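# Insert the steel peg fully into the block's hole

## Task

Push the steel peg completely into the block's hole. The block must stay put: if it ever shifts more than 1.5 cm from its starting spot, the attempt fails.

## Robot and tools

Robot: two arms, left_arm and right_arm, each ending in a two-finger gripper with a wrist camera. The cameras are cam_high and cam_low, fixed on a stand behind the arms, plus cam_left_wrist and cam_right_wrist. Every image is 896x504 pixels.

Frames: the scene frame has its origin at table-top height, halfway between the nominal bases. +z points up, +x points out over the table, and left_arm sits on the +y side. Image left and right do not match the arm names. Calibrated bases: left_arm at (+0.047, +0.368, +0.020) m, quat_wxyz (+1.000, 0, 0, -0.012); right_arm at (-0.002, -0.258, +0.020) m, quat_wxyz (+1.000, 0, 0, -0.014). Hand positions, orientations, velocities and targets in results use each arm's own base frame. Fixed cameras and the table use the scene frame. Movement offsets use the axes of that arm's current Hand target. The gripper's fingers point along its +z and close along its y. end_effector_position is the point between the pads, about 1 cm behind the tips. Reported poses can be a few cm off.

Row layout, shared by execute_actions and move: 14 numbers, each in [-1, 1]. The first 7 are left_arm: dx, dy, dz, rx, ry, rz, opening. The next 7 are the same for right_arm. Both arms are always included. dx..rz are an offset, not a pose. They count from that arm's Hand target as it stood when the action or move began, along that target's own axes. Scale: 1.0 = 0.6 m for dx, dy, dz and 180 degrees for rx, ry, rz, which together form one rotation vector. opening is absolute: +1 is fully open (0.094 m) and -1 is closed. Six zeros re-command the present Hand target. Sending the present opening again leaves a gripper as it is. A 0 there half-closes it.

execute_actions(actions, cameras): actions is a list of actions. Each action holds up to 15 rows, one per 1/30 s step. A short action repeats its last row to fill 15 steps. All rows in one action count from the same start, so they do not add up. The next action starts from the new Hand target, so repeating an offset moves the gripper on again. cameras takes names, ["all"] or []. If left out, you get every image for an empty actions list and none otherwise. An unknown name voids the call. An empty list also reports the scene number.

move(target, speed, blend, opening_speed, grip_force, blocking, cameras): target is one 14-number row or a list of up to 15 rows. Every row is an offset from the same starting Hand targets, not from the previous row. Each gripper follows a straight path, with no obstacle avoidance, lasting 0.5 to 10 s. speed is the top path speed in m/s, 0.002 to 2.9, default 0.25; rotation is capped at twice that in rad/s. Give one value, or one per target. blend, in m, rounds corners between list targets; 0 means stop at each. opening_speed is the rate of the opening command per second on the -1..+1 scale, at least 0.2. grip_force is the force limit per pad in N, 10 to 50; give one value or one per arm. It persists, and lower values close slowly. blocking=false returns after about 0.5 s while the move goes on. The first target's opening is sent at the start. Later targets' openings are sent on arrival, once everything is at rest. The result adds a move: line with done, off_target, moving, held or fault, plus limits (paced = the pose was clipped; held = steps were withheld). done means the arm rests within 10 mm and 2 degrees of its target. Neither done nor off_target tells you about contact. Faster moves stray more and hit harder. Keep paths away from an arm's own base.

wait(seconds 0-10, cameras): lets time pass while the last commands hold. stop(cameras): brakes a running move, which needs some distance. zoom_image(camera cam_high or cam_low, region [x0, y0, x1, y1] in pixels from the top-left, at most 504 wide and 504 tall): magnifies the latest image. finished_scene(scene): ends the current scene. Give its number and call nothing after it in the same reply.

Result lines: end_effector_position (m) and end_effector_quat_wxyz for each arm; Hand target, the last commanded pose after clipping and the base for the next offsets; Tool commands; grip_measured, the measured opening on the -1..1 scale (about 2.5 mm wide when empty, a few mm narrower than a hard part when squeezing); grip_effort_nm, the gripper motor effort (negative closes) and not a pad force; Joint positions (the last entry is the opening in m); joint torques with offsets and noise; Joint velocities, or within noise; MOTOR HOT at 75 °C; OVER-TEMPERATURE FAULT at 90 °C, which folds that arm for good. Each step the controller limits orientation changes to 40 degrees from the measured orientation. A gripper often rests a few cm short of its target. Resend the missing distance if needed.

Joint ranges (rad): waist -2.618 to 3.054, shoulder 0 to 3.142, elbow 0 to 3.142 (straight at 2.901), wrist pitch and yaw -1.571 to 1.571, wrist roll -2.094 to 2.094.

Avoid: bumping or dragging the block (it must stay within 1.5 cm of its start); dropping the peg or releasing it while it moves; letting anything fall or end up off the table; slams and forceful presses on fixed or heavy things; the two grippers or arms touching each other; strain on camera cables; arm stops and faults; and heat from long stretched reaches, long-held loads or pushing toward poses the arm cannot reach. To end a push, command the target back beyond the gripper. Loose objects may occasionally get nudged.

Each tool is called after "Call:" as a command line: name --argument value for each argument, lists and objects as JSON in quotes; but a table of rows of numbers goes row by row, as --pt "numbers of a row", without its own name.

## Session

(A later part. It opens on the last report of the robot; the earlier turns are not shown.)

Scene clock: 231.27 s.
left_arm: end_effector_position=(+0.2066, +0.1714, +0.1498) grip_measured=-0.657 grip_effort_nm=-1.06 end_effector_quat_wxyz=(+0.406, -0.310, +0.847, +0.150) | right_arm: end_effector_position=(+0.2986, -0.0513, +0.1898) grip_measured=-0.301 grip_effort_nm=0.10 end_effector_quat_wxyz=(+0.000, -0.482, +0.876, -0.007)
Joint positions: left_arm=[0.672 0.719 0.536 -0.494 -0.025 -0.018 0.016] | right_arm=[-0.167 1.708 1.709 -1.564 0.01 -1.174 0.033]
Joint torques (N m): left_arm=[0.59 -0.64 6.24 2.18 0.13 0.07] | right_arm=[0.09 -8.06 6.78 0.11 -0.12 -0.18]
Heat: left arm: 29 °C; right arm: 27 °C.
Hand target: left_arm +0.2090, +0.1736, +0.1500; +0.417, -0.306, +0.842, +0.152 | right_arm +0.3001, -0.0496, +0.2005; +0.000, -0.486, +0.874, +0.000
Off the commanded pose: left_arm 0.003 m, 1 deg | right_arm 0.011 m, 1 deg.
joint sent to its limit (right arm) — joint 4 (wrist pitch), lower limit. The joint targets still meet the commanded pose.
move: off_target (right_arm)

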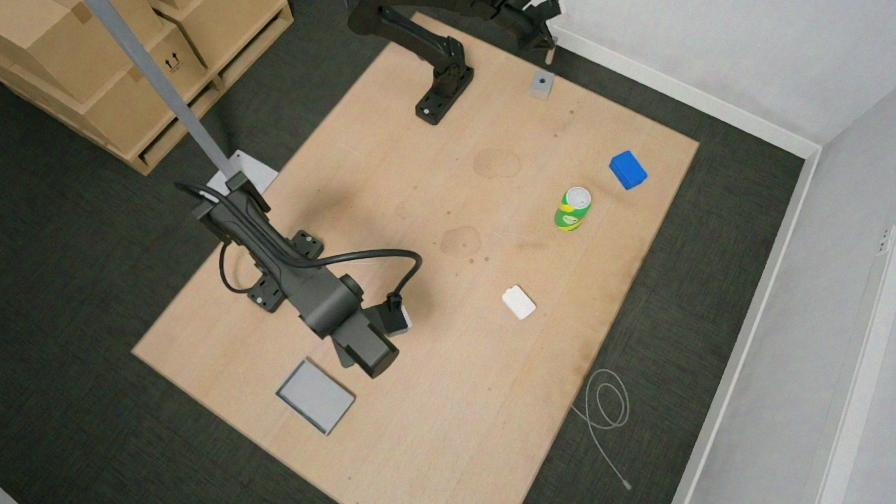

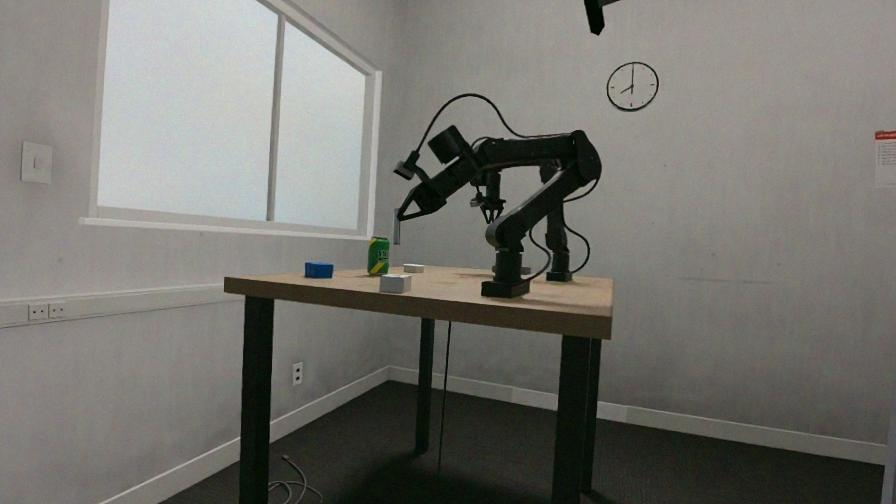

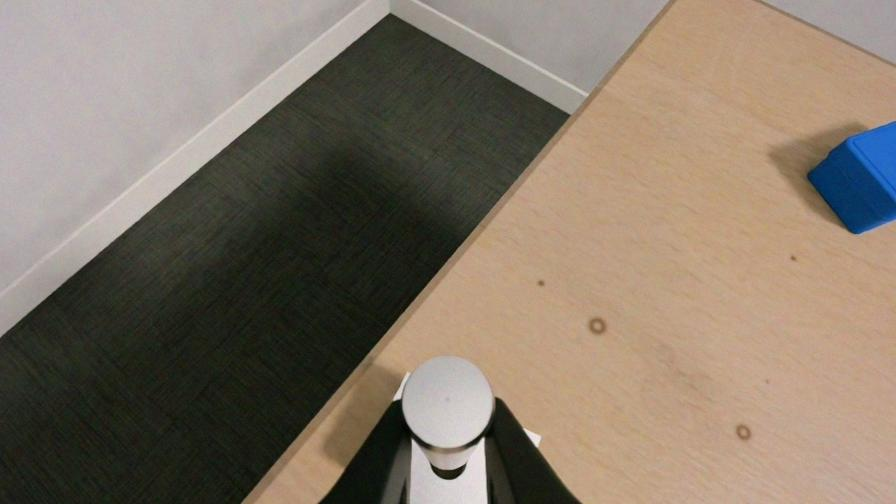

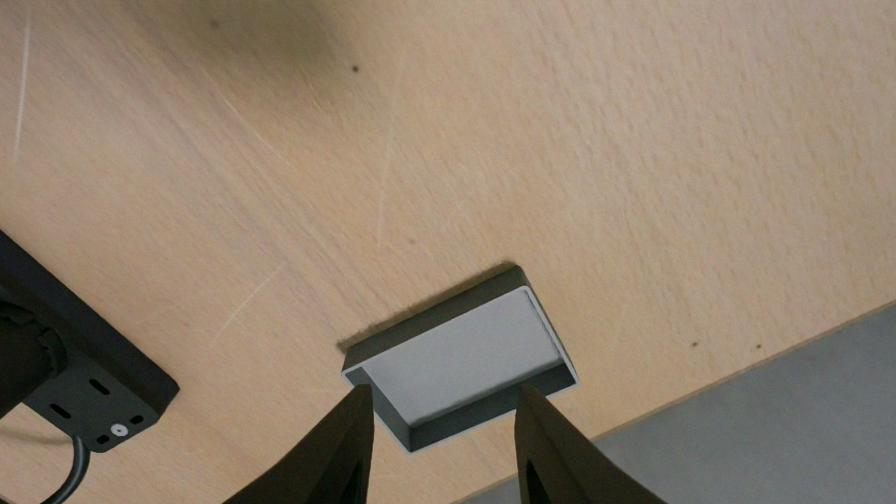

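Call:
move --target '[0.0718, -0.0003, 0.0458, 0, -0.0083, 0, -0.9, 0, 0, 0, 0, 0, 0, -0.3]' --speed 0.1 --cameras '["cam_left_wrist", "cam_high", "cam_low"]'

Call:
zoom_image --camera "cam_left_wrist" --region '[350, 340, 560, 504]'

Call:
zoom_image --camera "cam_high" --region '[500, 10, 600, 130]'

Call:
zoom_image --camera "cam_low" --region '[350, 190, 450, 310]'

Scene clock: 248.27 s.
left_arm: end_effector_position=(+0.2029, +0.1684, +0.0968) grip_measured=-0.657 grip_effort_nm=-1.06 end_effector_quat_wxyz=(+0.414, -0.309, +0.843, +0.152) | right_arm: end_effector_position=(+0.2986, -0.0513, +0.1898) grip_measured=-0.301 grip_effort_nm=0.10 end_effector_quat_wxyz=(+0.000, -0.482, +0.876, -0.007)
Joint positions: left_arm=[0.672 0.686 0.304 -0.276 -0.025 -0.018 0.016] | right_arm=[-0.167 1.708 1.709 -1.564 0.01 -1.174 0.033]
Joint torques (N m): left_arm=[0.42 -0.55 6.46 2.25 0.1 0.06] | right_arm=[0.34 -8.24 6.97 0.17 -0.12 -0.16]
Heat: left arm: 28 °C; right arm: 27 °C.
Hand target: left_arm +0.2058, +0.1708, +0.0992; +0.428, -0.304, +0.837, +0.156 | right_arm +0.3001, -0.0496, +0.2005; +0.000, -0.486, +0.874, +0.000
Off the commanded pose: left_arm 0.004 m, 2 deg | right_arm 0.011 m, 1 deg.
joint sent to its limit (right arm) — joint 4 (wrist pitch), lower limit. The joint targets still meet the commanded pose.
move: off_target (right_arm)
Images, in order (width x height): cam_high 896x504, cam_low 896x504, cam_left_wrist 896x504.

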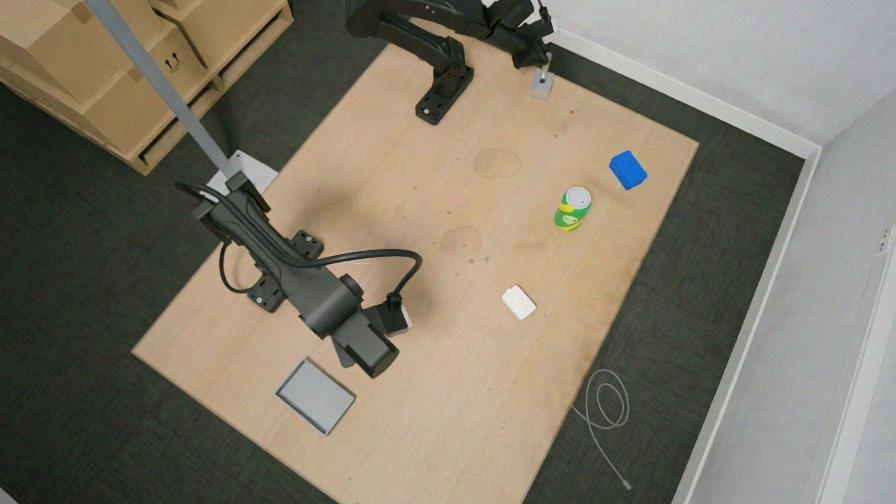

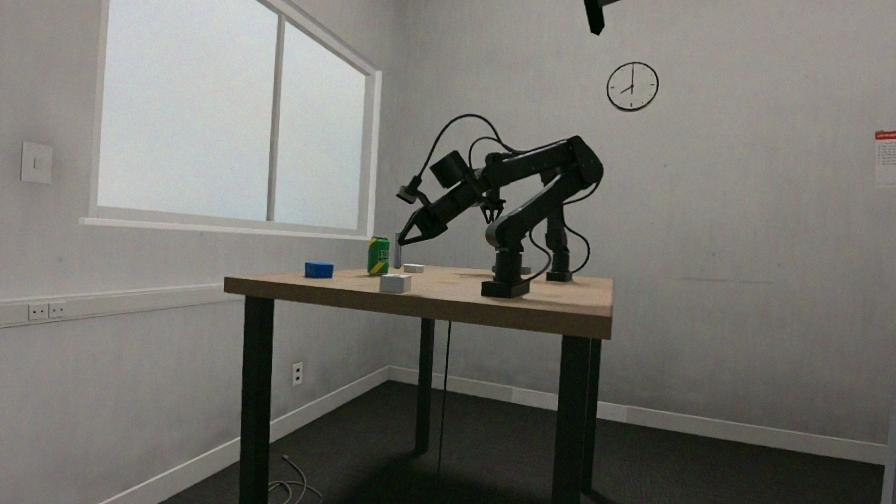

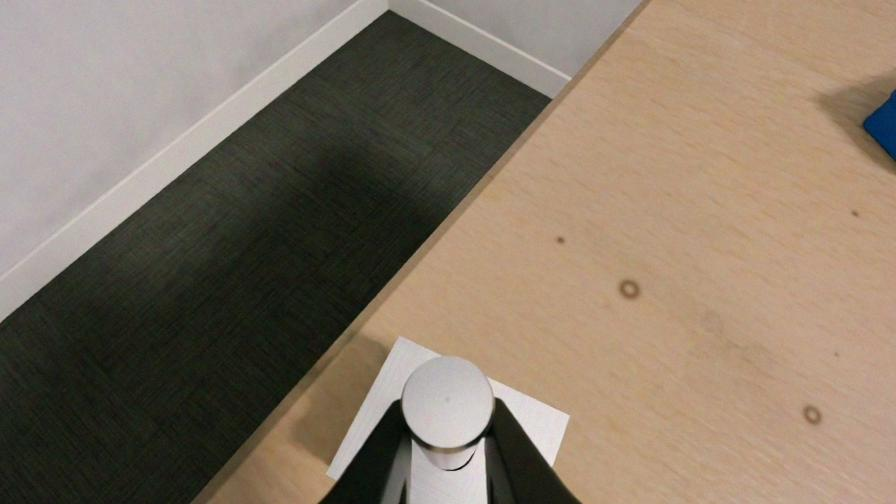

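Scaled by 2.400.

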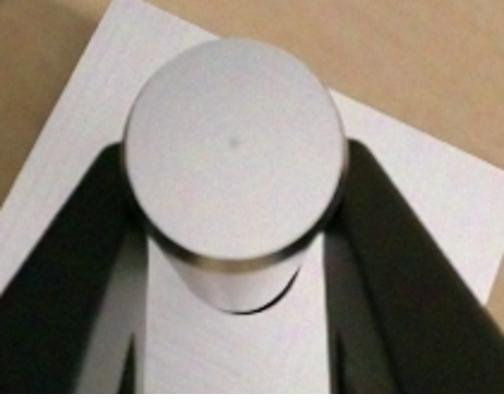

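Scaled by 4.200.

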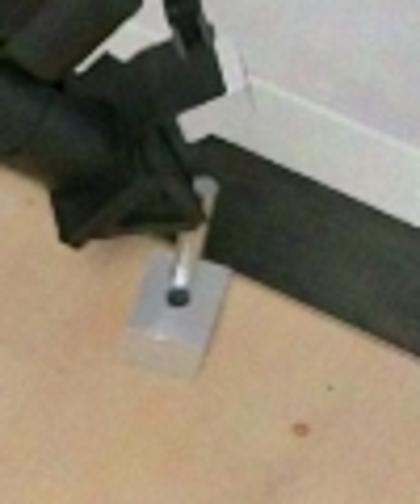

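Scaled by 4.200.

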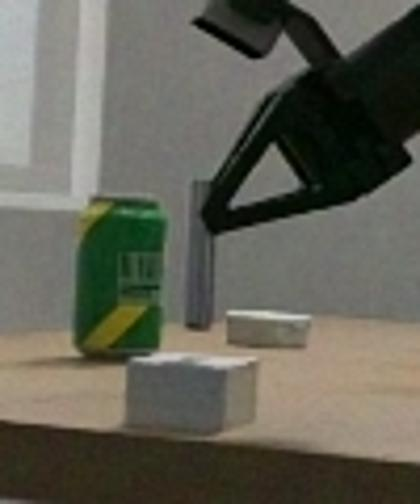

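Call:
zoom_image --camera "cam_left_wrist" --region '[400, 430, 500, 490]'

Call:
zoom_image --camera "cam_low" --region '[370, 255, 420, 300]'

Call:
zoom_image --camera "cam_high" --region '[525, 45, 565, 105]'

Scaled by 5.040.

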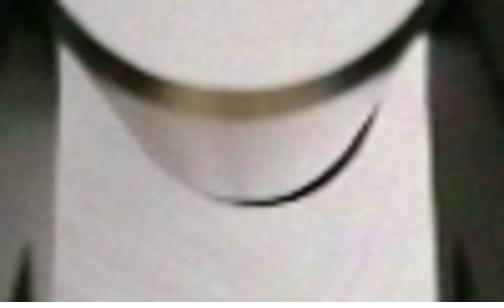

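Scaled by 10.080.

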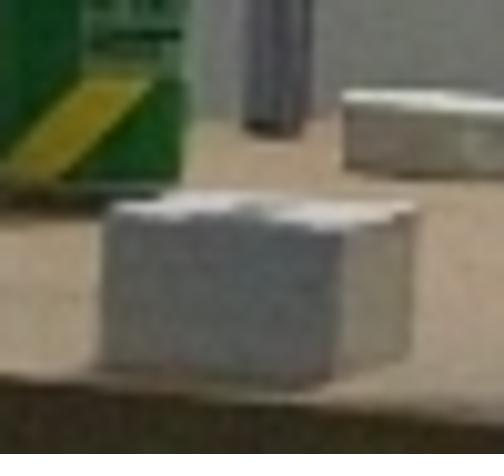

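Scaled by 8.400.

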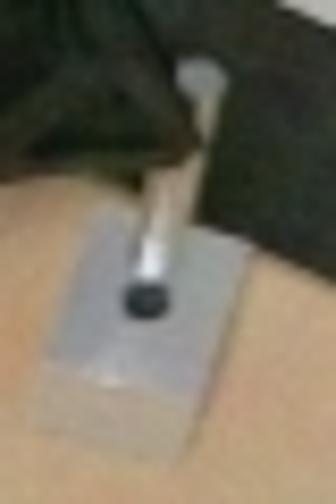

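Call:
move --target '[0.027, -0.0012, 0.0195, 0, 0, 0, -0.9, 0, 0, 0, 0, 0, 0, -0.3]' --speed 0.04 --cameras '["cam_left_wrist", "cam_high", "cam_low"]'

Call:
zoom_image --camera "cam_left_wrist" --region '[380, 400, 520, 504]'

Call:
zoom_image --camera "cam_low" --region '[370, 245, 430, 300]'

Call:
zoom_image --camera "cam_high" --region '[525, 45, 565, 105]'

Scene clock: 257.10 s.
left_arm: end_effector_position=(+0.2038, +0.1684, +0.0782) grip_measured=-0.657 grip_effort_nm=-1.06 end_effector_quat_wxyz=(+0.416, -0.308, +0.842, +0.151) | right_arm: end_effector_position=(+0.2986, -0.0513, +0.1898) grip_measured=-0.301 grip_effort_nm=0.10 end_effector_quat_wxyz=(+0.000, -0.482, +0.876, -0.007)
Joint positions: left_arm=[0.672 0.715 0.231 -0.169 -0.022 -0.018 0.016] | right_arm=[-0.167 1.708 1.709 -1.564 0.01 -1.174 0.033]
Joint torques (N m): left_arm=[-0.01 -0.32 6.23 2.28 0.03 0.03] | right_arm=[0.02 -8.32 6.83 0.14 -0.12 -0.06]
Heat: left arm: 29 °C; right arm: 27 °C.
Hand target: left_arm +0.2063, +0.1702, +0.0792; +0.428, -0.304, +0.837, +0.156 | right_arm +0.3001, -0.0496, +0.2005; +0.000, -0.486, +0.874, +0.000
Off the commanded pose: left_arm 0.003 m, 2 deg | right_arm 0.011 m, 1 deg.
joint sent to its limit (right arm) — joint 4 (wrist pitch), lower limit. The joint targets still meet the commanded pose.
move: off_target (right_arm)
Images, in order (width x height): cam_high 896x504, cam_low 896x504, cam_left_wrist 896x504.

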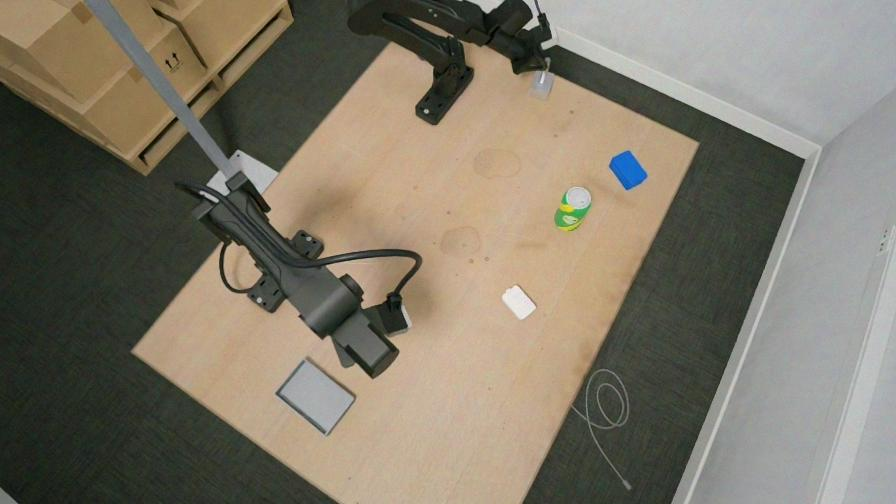

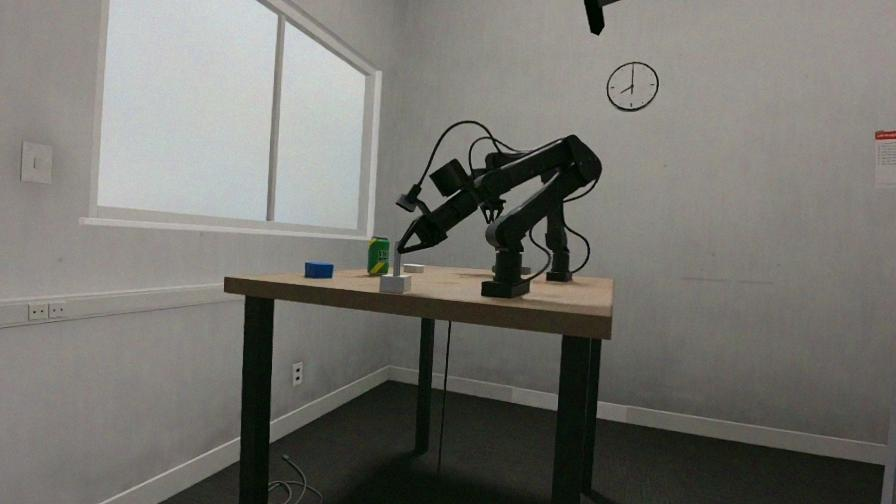

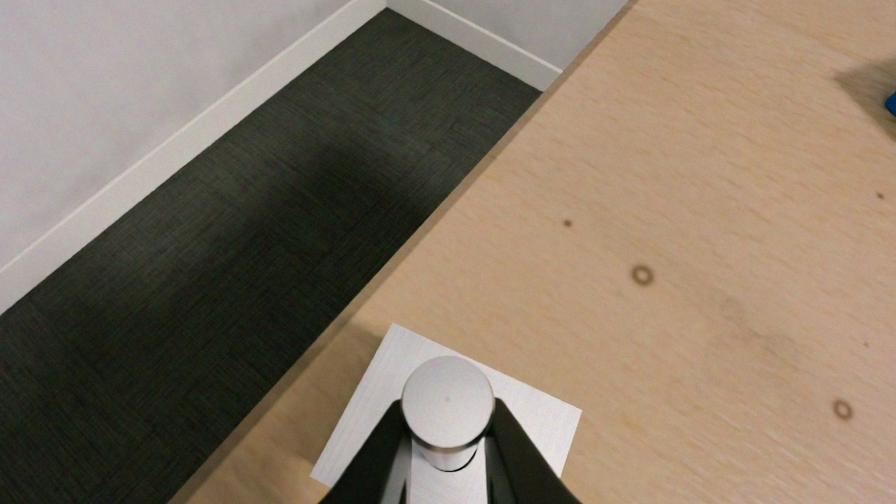

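Scaled by 3.600.

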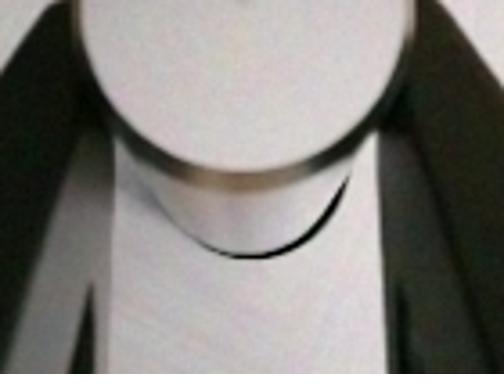

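Scaled by 8.400.

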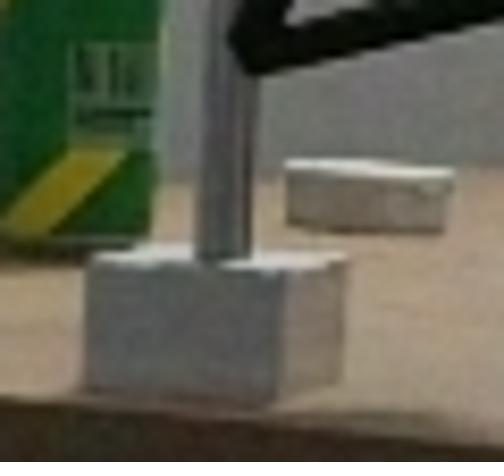

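Scaled by 8.400.

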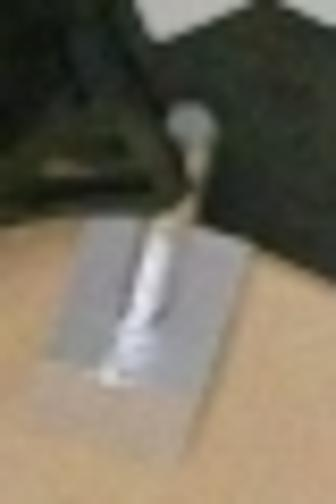

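Call:
move --target '[0.0108, -0.0025, 0.0078, 0, 0, 0, -0.9, 0, 0, 0, 0, 0, 0, -0.3]' --speed 0.03 --cameras '["cam_left_wrist"]'

Call:
zoom_image --camera "cam_left_wrist" --region '[380, 400, 520, 504]'

Scene clock: 260.23 s.
left_arm: end_effector_position=(+0.2049, +0.1676, +0.0701) grip_measured=-0.658 grip_effort_nm=-1.06 end_effector_quat_wxyz=(+0.417, -0.306, +0.843, +0.150) | right_arm: end_effector_position=(+0.2986, -0.0513, +0.1898) grip_measured=-0.301 grip_effort_nm=0.10 end_effector_quat_wxyz=(+0.000, -0.482, +0.876, -0.007)
Joint positions: left_arm=[0.668 0.736 0.201 -0.118 -0.021 -0.018 0.016] | right_arm=[-0.167 1.708 1.709 -1.564 0.01 -1.174 0.033]
Joint torques (N m): left_arm=[-0.57 -0.36 6.19 2.25 -0.06 -0.03] | right_arm=[0.02 -8.03 6.61 0.1 -0.07 -0.09]
Heat: left arm: 29 °C; right arm: 27 °C.
Hand target: left_arm +0.2072, +0.1690, +0.0711; +0.428, -0.304, +0.837, +0.156 | right_arm +0.3001, -0.0496, +0.2005; +0.000, -0.486, +0.874, +0.000
Off the commanded pose: left_arm 0.003 m, 2 deg | right_arm 0.011 m, 1 deg.
joint sent to its limit (right arm) — joint 4 (wrist pitch), lower limit. The joint targets still meet the commanded pose.
move: off_target (right_arm)
Images, in order (width x height): cam_left_wrist 896x504.

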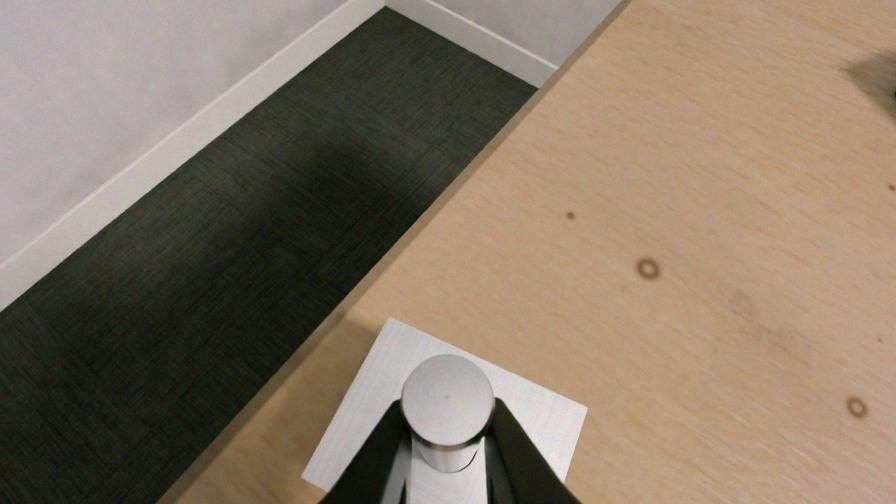

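Scaled by 3.600.

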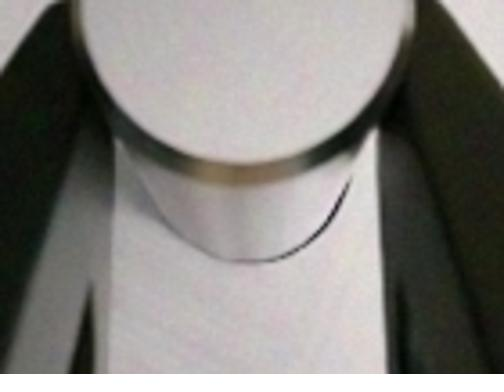

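Call:
move --target '[0.0203, 0, 0.0147, 0, 0, 0, -0.9, 0, 0, 0, 0, 0, 0, -0.3]' --speed 0.04 --cameras '["cam_left_wrist", "cam_low"]'

Call:
zoom_image --camera "cam_low" --region '[370, 235, 430, 300]'

Scene clock: 262.40 s.
left_arm: end_effector_position=(+0.2053, +0.1680, +0.0553) grip_measured=-0.658 grip_effort_nm=-1.06 end_effector_quat_wxyz=(+0.417, -0.306, +0.842, +0.150) | right_arm: end_effector_position=(+0.2986, -0.0513, +0.1898) grip_measured=-0.301 grip_effort_nm=0.10 end_effector_quat_wxyz=(+0.000, -0.482, +0.876, -0.007)
Joint positions: left_arm=[0.668 0.788 0.148 -0.012 -0.021 -0.019 0.016] | right_arm=[-0.167 1.708 1.709 -1.564 0.01 -1.174 0.033]
Joint torques (N m): left_arm=[-0.58 -0.43 5.97 2.26 -0.05 -0.02] | right_arm=[0.02 -7.8 6.57 0.14 -0.11 -0.12]
Heat: left arm: 29 °C; right arm: 27 °C.
Hand target: left_arm +0.2073, +0.1691, +0.0562; +0.428, -0.304, +0.837, +0.156 | right_arm +0.3001, -0.0496, +0.2005; +0.000, -0.486, +0.874, +0.000
Off the commanded pose: left_arm 0.002 m, 2 deg | right_arm 0.011 m, 1 deg.
joint sent to its limit (right arm) — joint 4 (wrist pitch), lower limit. The joint targets still meet the commanded pose.
move: off_target (right_arm)
Images, in order (width x height): cam_low 896x504, cam_left_wrist 896x504.

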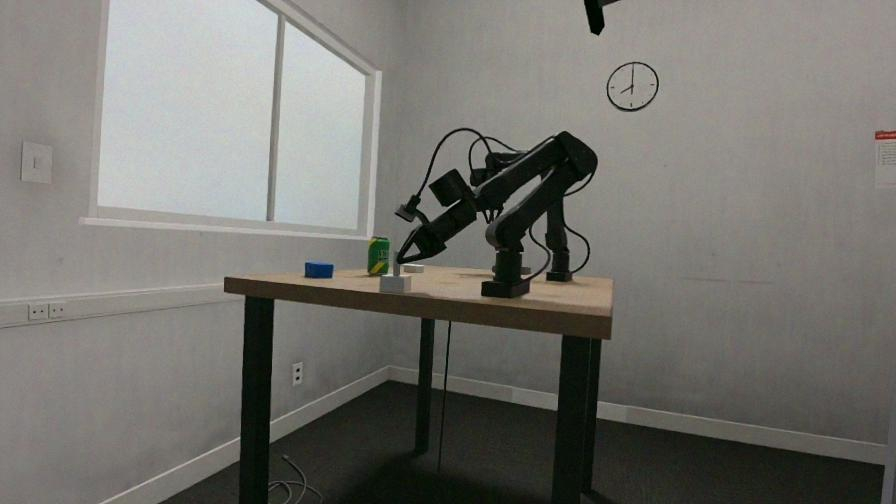

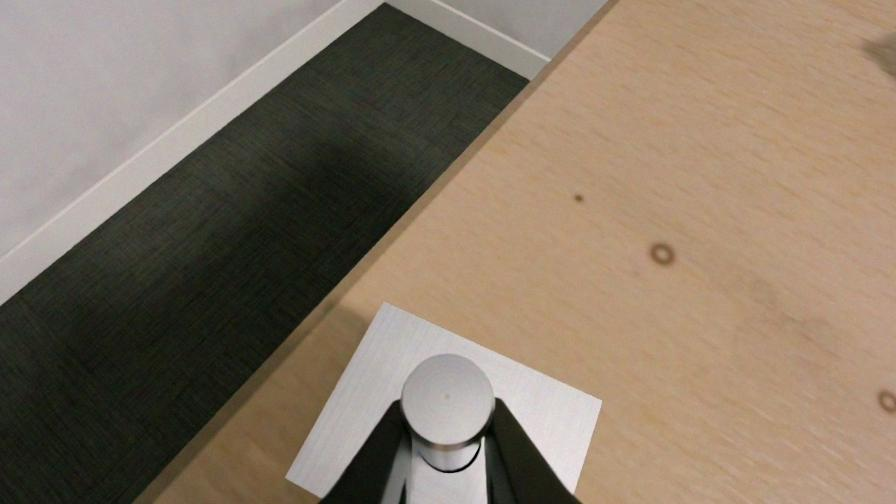

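Scaled by 7.754.

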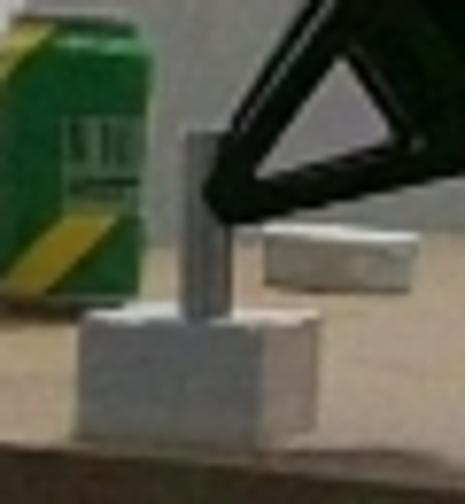

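Call:
move --target '[0.0203, 0, 0.0147, 0, 0, 0, -0.9, 0, 0, 0, 0, 0, 0, -0.3]' --speed 0.04 --cameras '["cam_left_wrist", "cam_low"]'

Call:
zoom_image --camera "cam_low" --region '[370, 235, 430, 300]'

Scene clock: 265.97 s.
left_arm: end_effector_position=(+0.2091, +0.1709, +0.0464) grip_measured=-0.658 grip_effort_nm=-1.06 end_effector_quat_wxyz=(+0.429, -0.304, +0.837, +0.154) | right_arm: end_effector_position=(+0.2986, -0.0513, +0.1898) grip_measured=-0.301 grip_effort_nm=0.10 end_effector_quat_wxyz=(+0.000, -0.482, +0.876, -0.007)
Joint positions: left_arm=[0.668 0.863 0.1 0.138 -0.021 -0.019 0.016] | right_arm=[-0.167 1.708 1.709 -1.564 0.01 -1.174 0.033]
Joint torques (N m): left_arm=[-0.57 -0.32 5.34 2.11 -0.05 -0.02] | right_arm=[0.23 -8.16 6.86 0.13 -0.14 -0.18]
Heat: left arm: 29 °C; right arm: 27 °C.
Hand target: left_arm +0.2072, +0.1691, +0.0411; +0.428, -0.304, +0.837, +0.156 | right_arm +0.3001, -0.0496, +0.2005; +0.000, -0.486, +0.874, +0.000
Off the commanded pose: left_arm 0.006 m, 0 deg | right_arm 0.011 m, 1 deg.
joint sent to its limit (right arm) — joint 4 (wrist pitch), lower limit. The joint targets still meet the commanded pose.
move: off_target (right_arm)
Images, in order (width x height): cam_low 896x504, cam_left_wrist 896x504.

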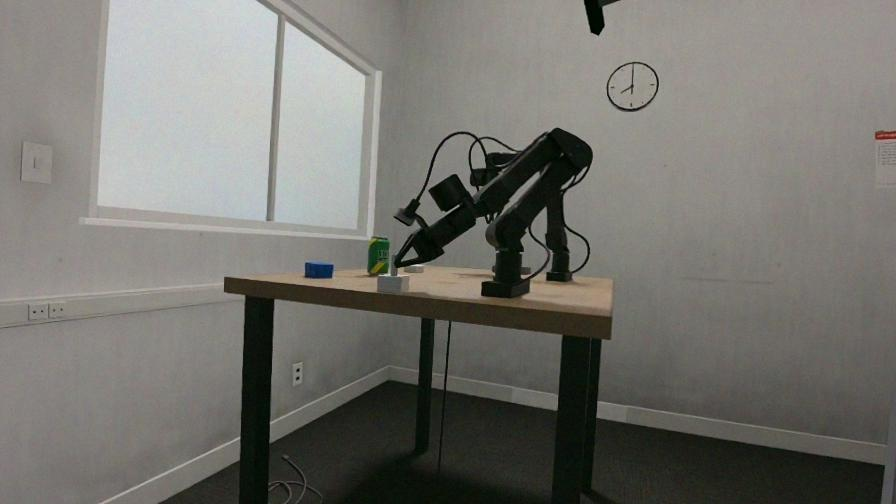

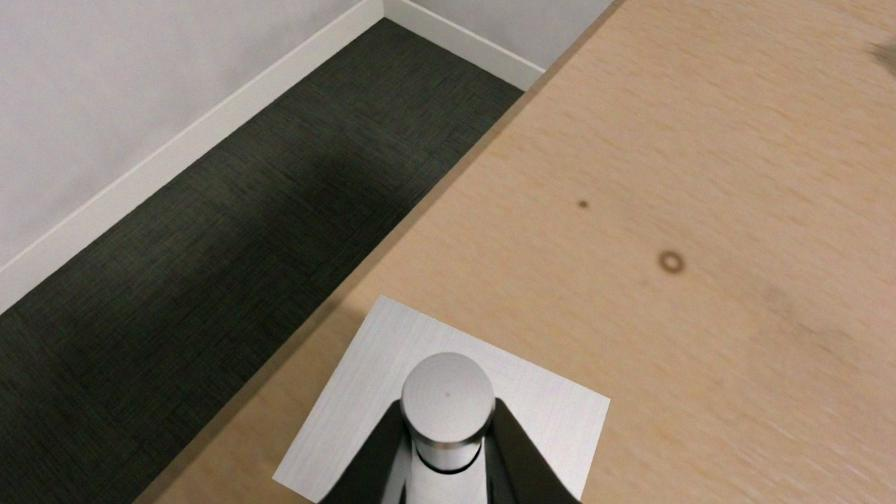

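Scaled by 7.754.

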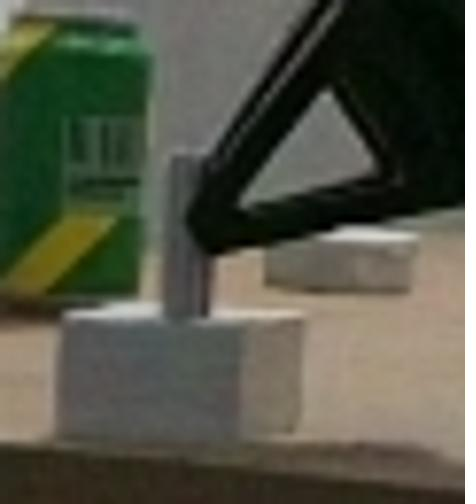

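Call:
move --target '[-0.0095, 0, -0.0069, 0, 0, 0, -0.9, 0, 0, 0, 0, 0, 0, -0.3]' --speed 0.03 --cameras '["cam_left_wrist", "cam_low"]'

Call:
zoom_image --camera "cam_low" --region '[370, 235, 430, 300]'

Call:
zoom_image --camera "cam_left_wrist" --region '[380, 400, 520, 504]'

Scene clock: 270.63 s.
left_arm: end_effector_position=(+0.2073, +0.1695, +0.0465) grip_measured=-0.658 grip_effort_nm=-1.06 end_effector_quat_wxyz=(+0.427, -0.305, +0.838, +0.153) | right_arm: end_effector_position=(+0.2986, -0.0513, +0.1898) grip_measured=-0.301 grip_effort_nm=0.10 end_effector_quat_wxyz=(+0.000, -0.482, +0.876, -0.007)
Joint positions: left_arm=[0.668 0.842 0.1 0.112 -0.021 -0.019 0.016] | right_arm=[-0.167 1.708 1.709 -1.564 0.01 -1.174 0.033]
Joint torques (N m): left_arm=[-0.59 -1.48 7.19 1.79 -0.06 -0.02] | right_arm=[-0.02 -8.31 6.99 0.09 -0.12 -0.08]
Heat: left arm: 30 °C; right arm: 27 °C.
Hand target: left_arm +0.2072, +0.1691, +0.0481; +0.428, -0.304, +0.837, +0.156 | right_arm +0.3001, -0.0496, +0.2005; +0.000, -0.486, +0.874, +0.000
Off the commanded pose: left_arm 0.002 m, 0 deg | right_arm 0.011 m, 1 deg.
joint sent to its limit (right arm) — joint 4 (wrist pitch), lower limit. The joint targets still meet the commanded pose.
move: off_target (right_arm)
Images, in order (width x height): cam_low 896x504, cam_left_wrist 896x504.

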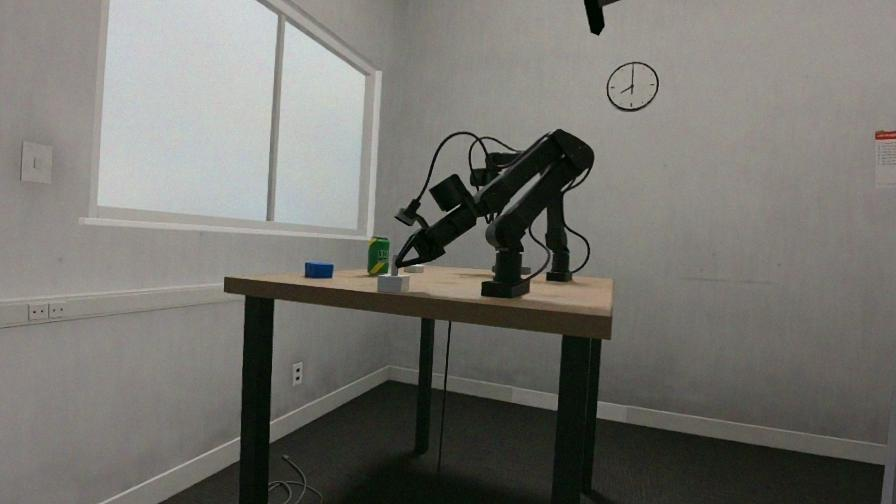

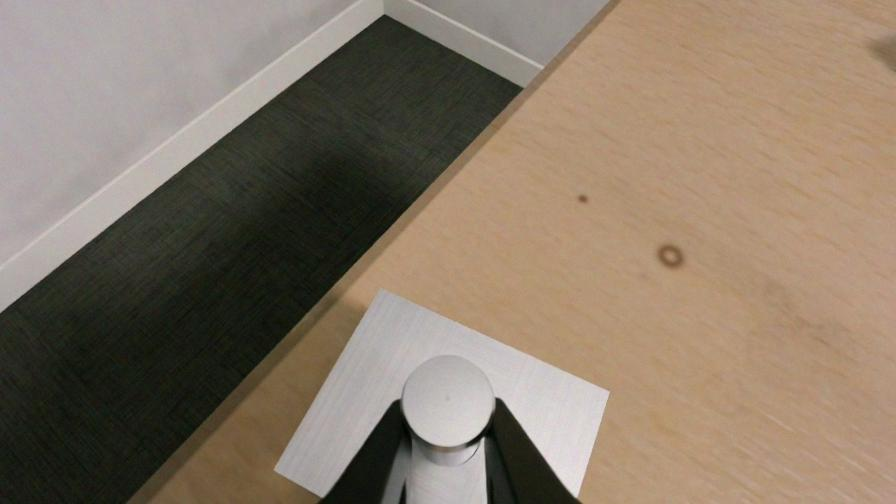

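Scaled by 7.754.

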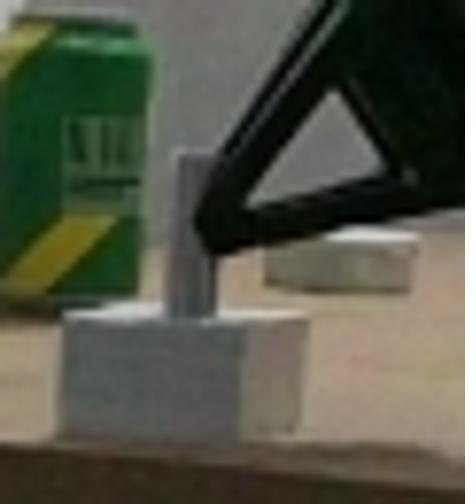

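Scaled by 3.600.

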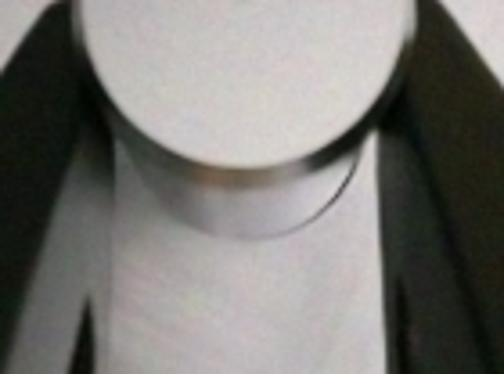

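Call:
move --target '[0.0077, 0.0005, 0.0095, 0, 0.0056, 0, -0.9, 0, 0, 0, 0, 0, 0, -0.3]' --speed 0.03 --cameras '["cam_left_wrist", "cam_low"]'

Call:
zoom_image --camera "cam_low" --region '[370, 235, 430, 300]'

Call:
zoom_image --camera "cam_left_wrist" --region '[380, 400, 520, 504]'

Scene clock: 274.57 s.
left_arm: end_effector_position=(+0.2104, +0.1720, +0.0457) grip_measured=-0.658 grip_effort_nm=-1.06 end_effector_quat_wxyz=(+0.429, -0.304, +0.836, +0.154) | right_arm: end_effector_position=(+0.2986, -0.0513, +0.1898) grip_measured=-0.301 grip_effort_nm=0.10 end_effector_quat_wxyz=(+0.000, -0.482, +0.876, -0.007)
Joint positions: left_arm=[0.668 0.884 0.1 0.16 -0.021 -0.019 0.016] | right_arm=[-0.167 1.708 1.709 -1.564 0.01 -1.174 0.033]
Joint torques (N m): left_arm=[-0.32 -0.06 6.9 1.8 -0.03 -0.01] | right_arm=[0.1 -8.05 6.97 0.13 -0.12 -0.15]
Heat: left arm: 30 °C; right arm: 27 °C.
Hand target: left_arm +0.2085, +0.1705, +0.0411; +0.420, -0.306, +0.841, +0.153 | right_arm +0.3001, -0.0496, +0.2005; +0.000, -0.486, +0.874, +0.000
Off the commanded pose: left_arm 0.005 m, 1 deg | right_arm 0.011 m, 1 deg.
joint sent to its limit (right arm) — joint 4 (wrist pitch), lower limit. The joint targets still meet the commanded pose.
move: off_target (right_arm)
Images, in order (width x height): cam_low 896x504, cam_left_wrist 896x504.

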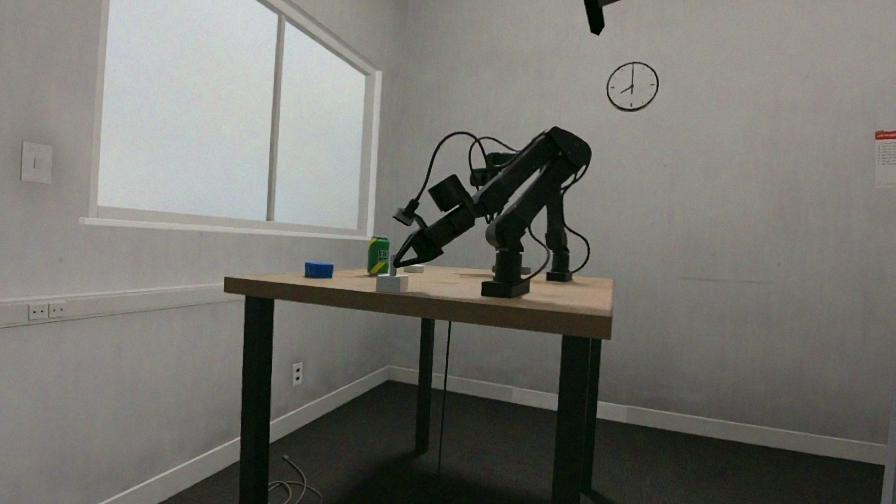

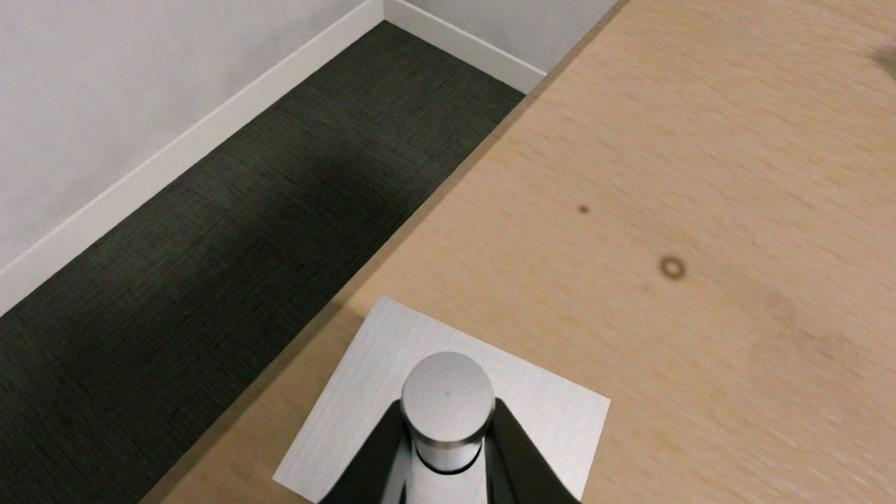

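Scaled by 7.754.

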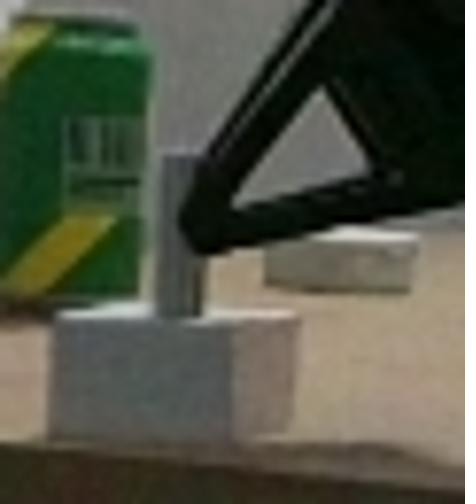

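Scaled by 3.600.

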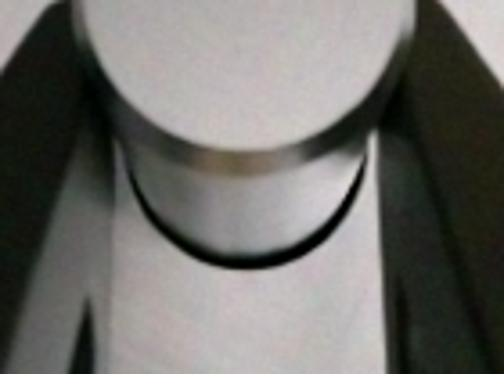

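Call:
move --pt "-0.0065 0 -0.0047 0 0 0 -0.9 0 0 0 0 0 0 -0.3" --pt "-0.0065 0 -0.0047 0 0 0 -0.3 0 0 0 0 0 0 -0.3" --speed 0.03 --opening_speed 0.5 --cameras '["cam_left_wrist", "cam_low"]'

Call:
zoom_image --camera "cam_low" --region '[370, 235, 430, 300]'

Call:
zoom_image --camera "cam_left_wrist" --region '[380, 340, 520, 504]'

Scene clock: 278.83 s.
left_arm: end_effector_position=(+0.2062, +0.1687, +0.0401) grip_measured=-0.302 grip_effort_nm=0.08 end_effector_quat_wxyz=(+0.416, -0.306, +0.843, +0.150) | right_arm: end_effector_position=(+0.2986, -0.0513, +0.1898) grip_measured=-0.301 grip_effort_nm=0.10 end_effector_quat_wxyz=(+0.000, -0.482, +0.876, -0.007)
Joint positions: left_arm=[0.668 0.873 0.1 0.119 -0.021 -0.019 0.033] | right_arm=[-0.167 1.708 1.709 -1.564 0.01 -1.174 0.033]
Joint torques (N m): left_arm=[-0.34 -1.09 8.23 1.77 -0.03 0] | right_arm=[-0.12 -8.1 6.74 0.11 -0.12 -0.19]
Heat: left arm: 29 °C; right arm: 27 °C.
Hand target: left_arm +0.2085, +0.1706, +0.0459; +0.420, -0.306, +0.841, +0.153 | right_arm +0.3001, -0.0496, +0.2005; +0.000, -0.486, +0.874, +0.000
Off the commanded pose: left_arm 0.006 m, 1 deg | right_arm 0.011 m, 1 deg.
joint sent to its limit (right arm) — joint 4 (wrist pitch), lower limit. The joint targets still meet the commanded pose.
move: off_target (right_arm)
Images, in order (width x height): cam_low 896x504, cam_left_wrist 896x504.

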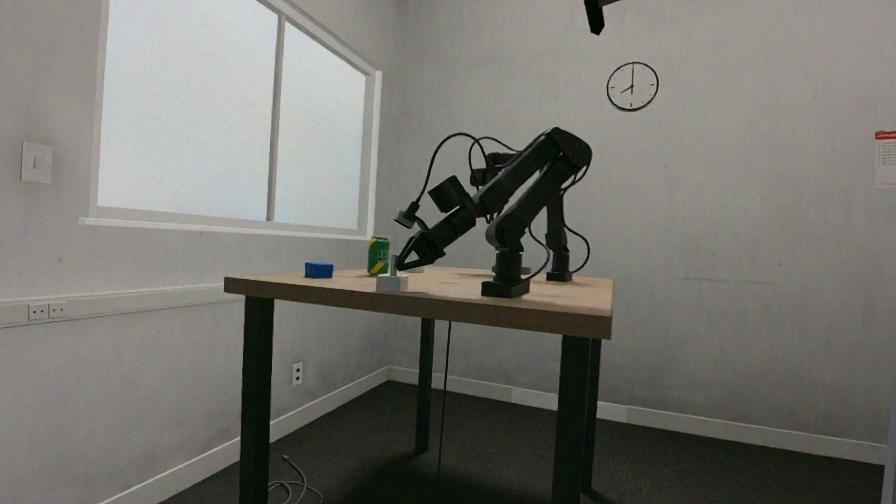

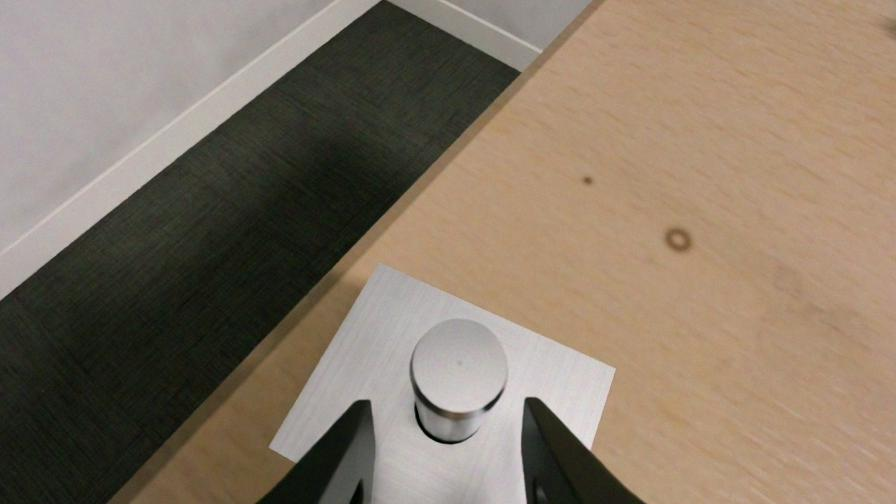

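Scaled by 7.754.

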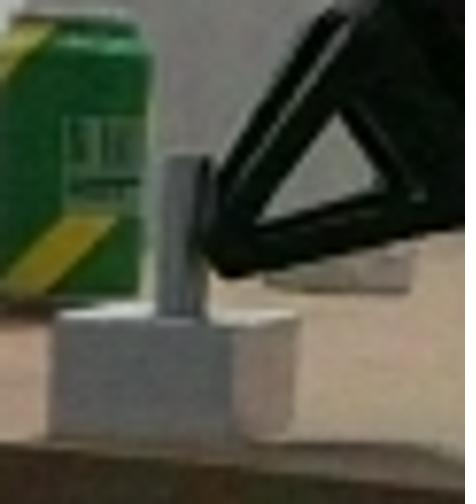

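Scaled by 3.073.

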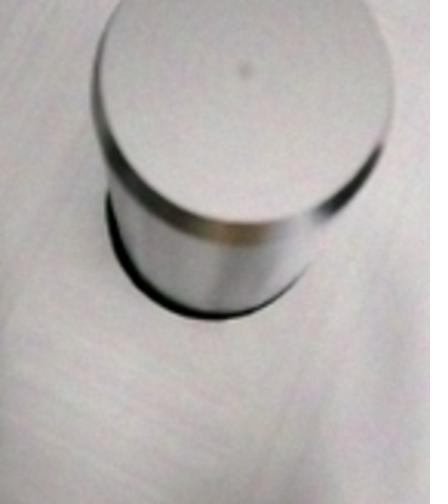

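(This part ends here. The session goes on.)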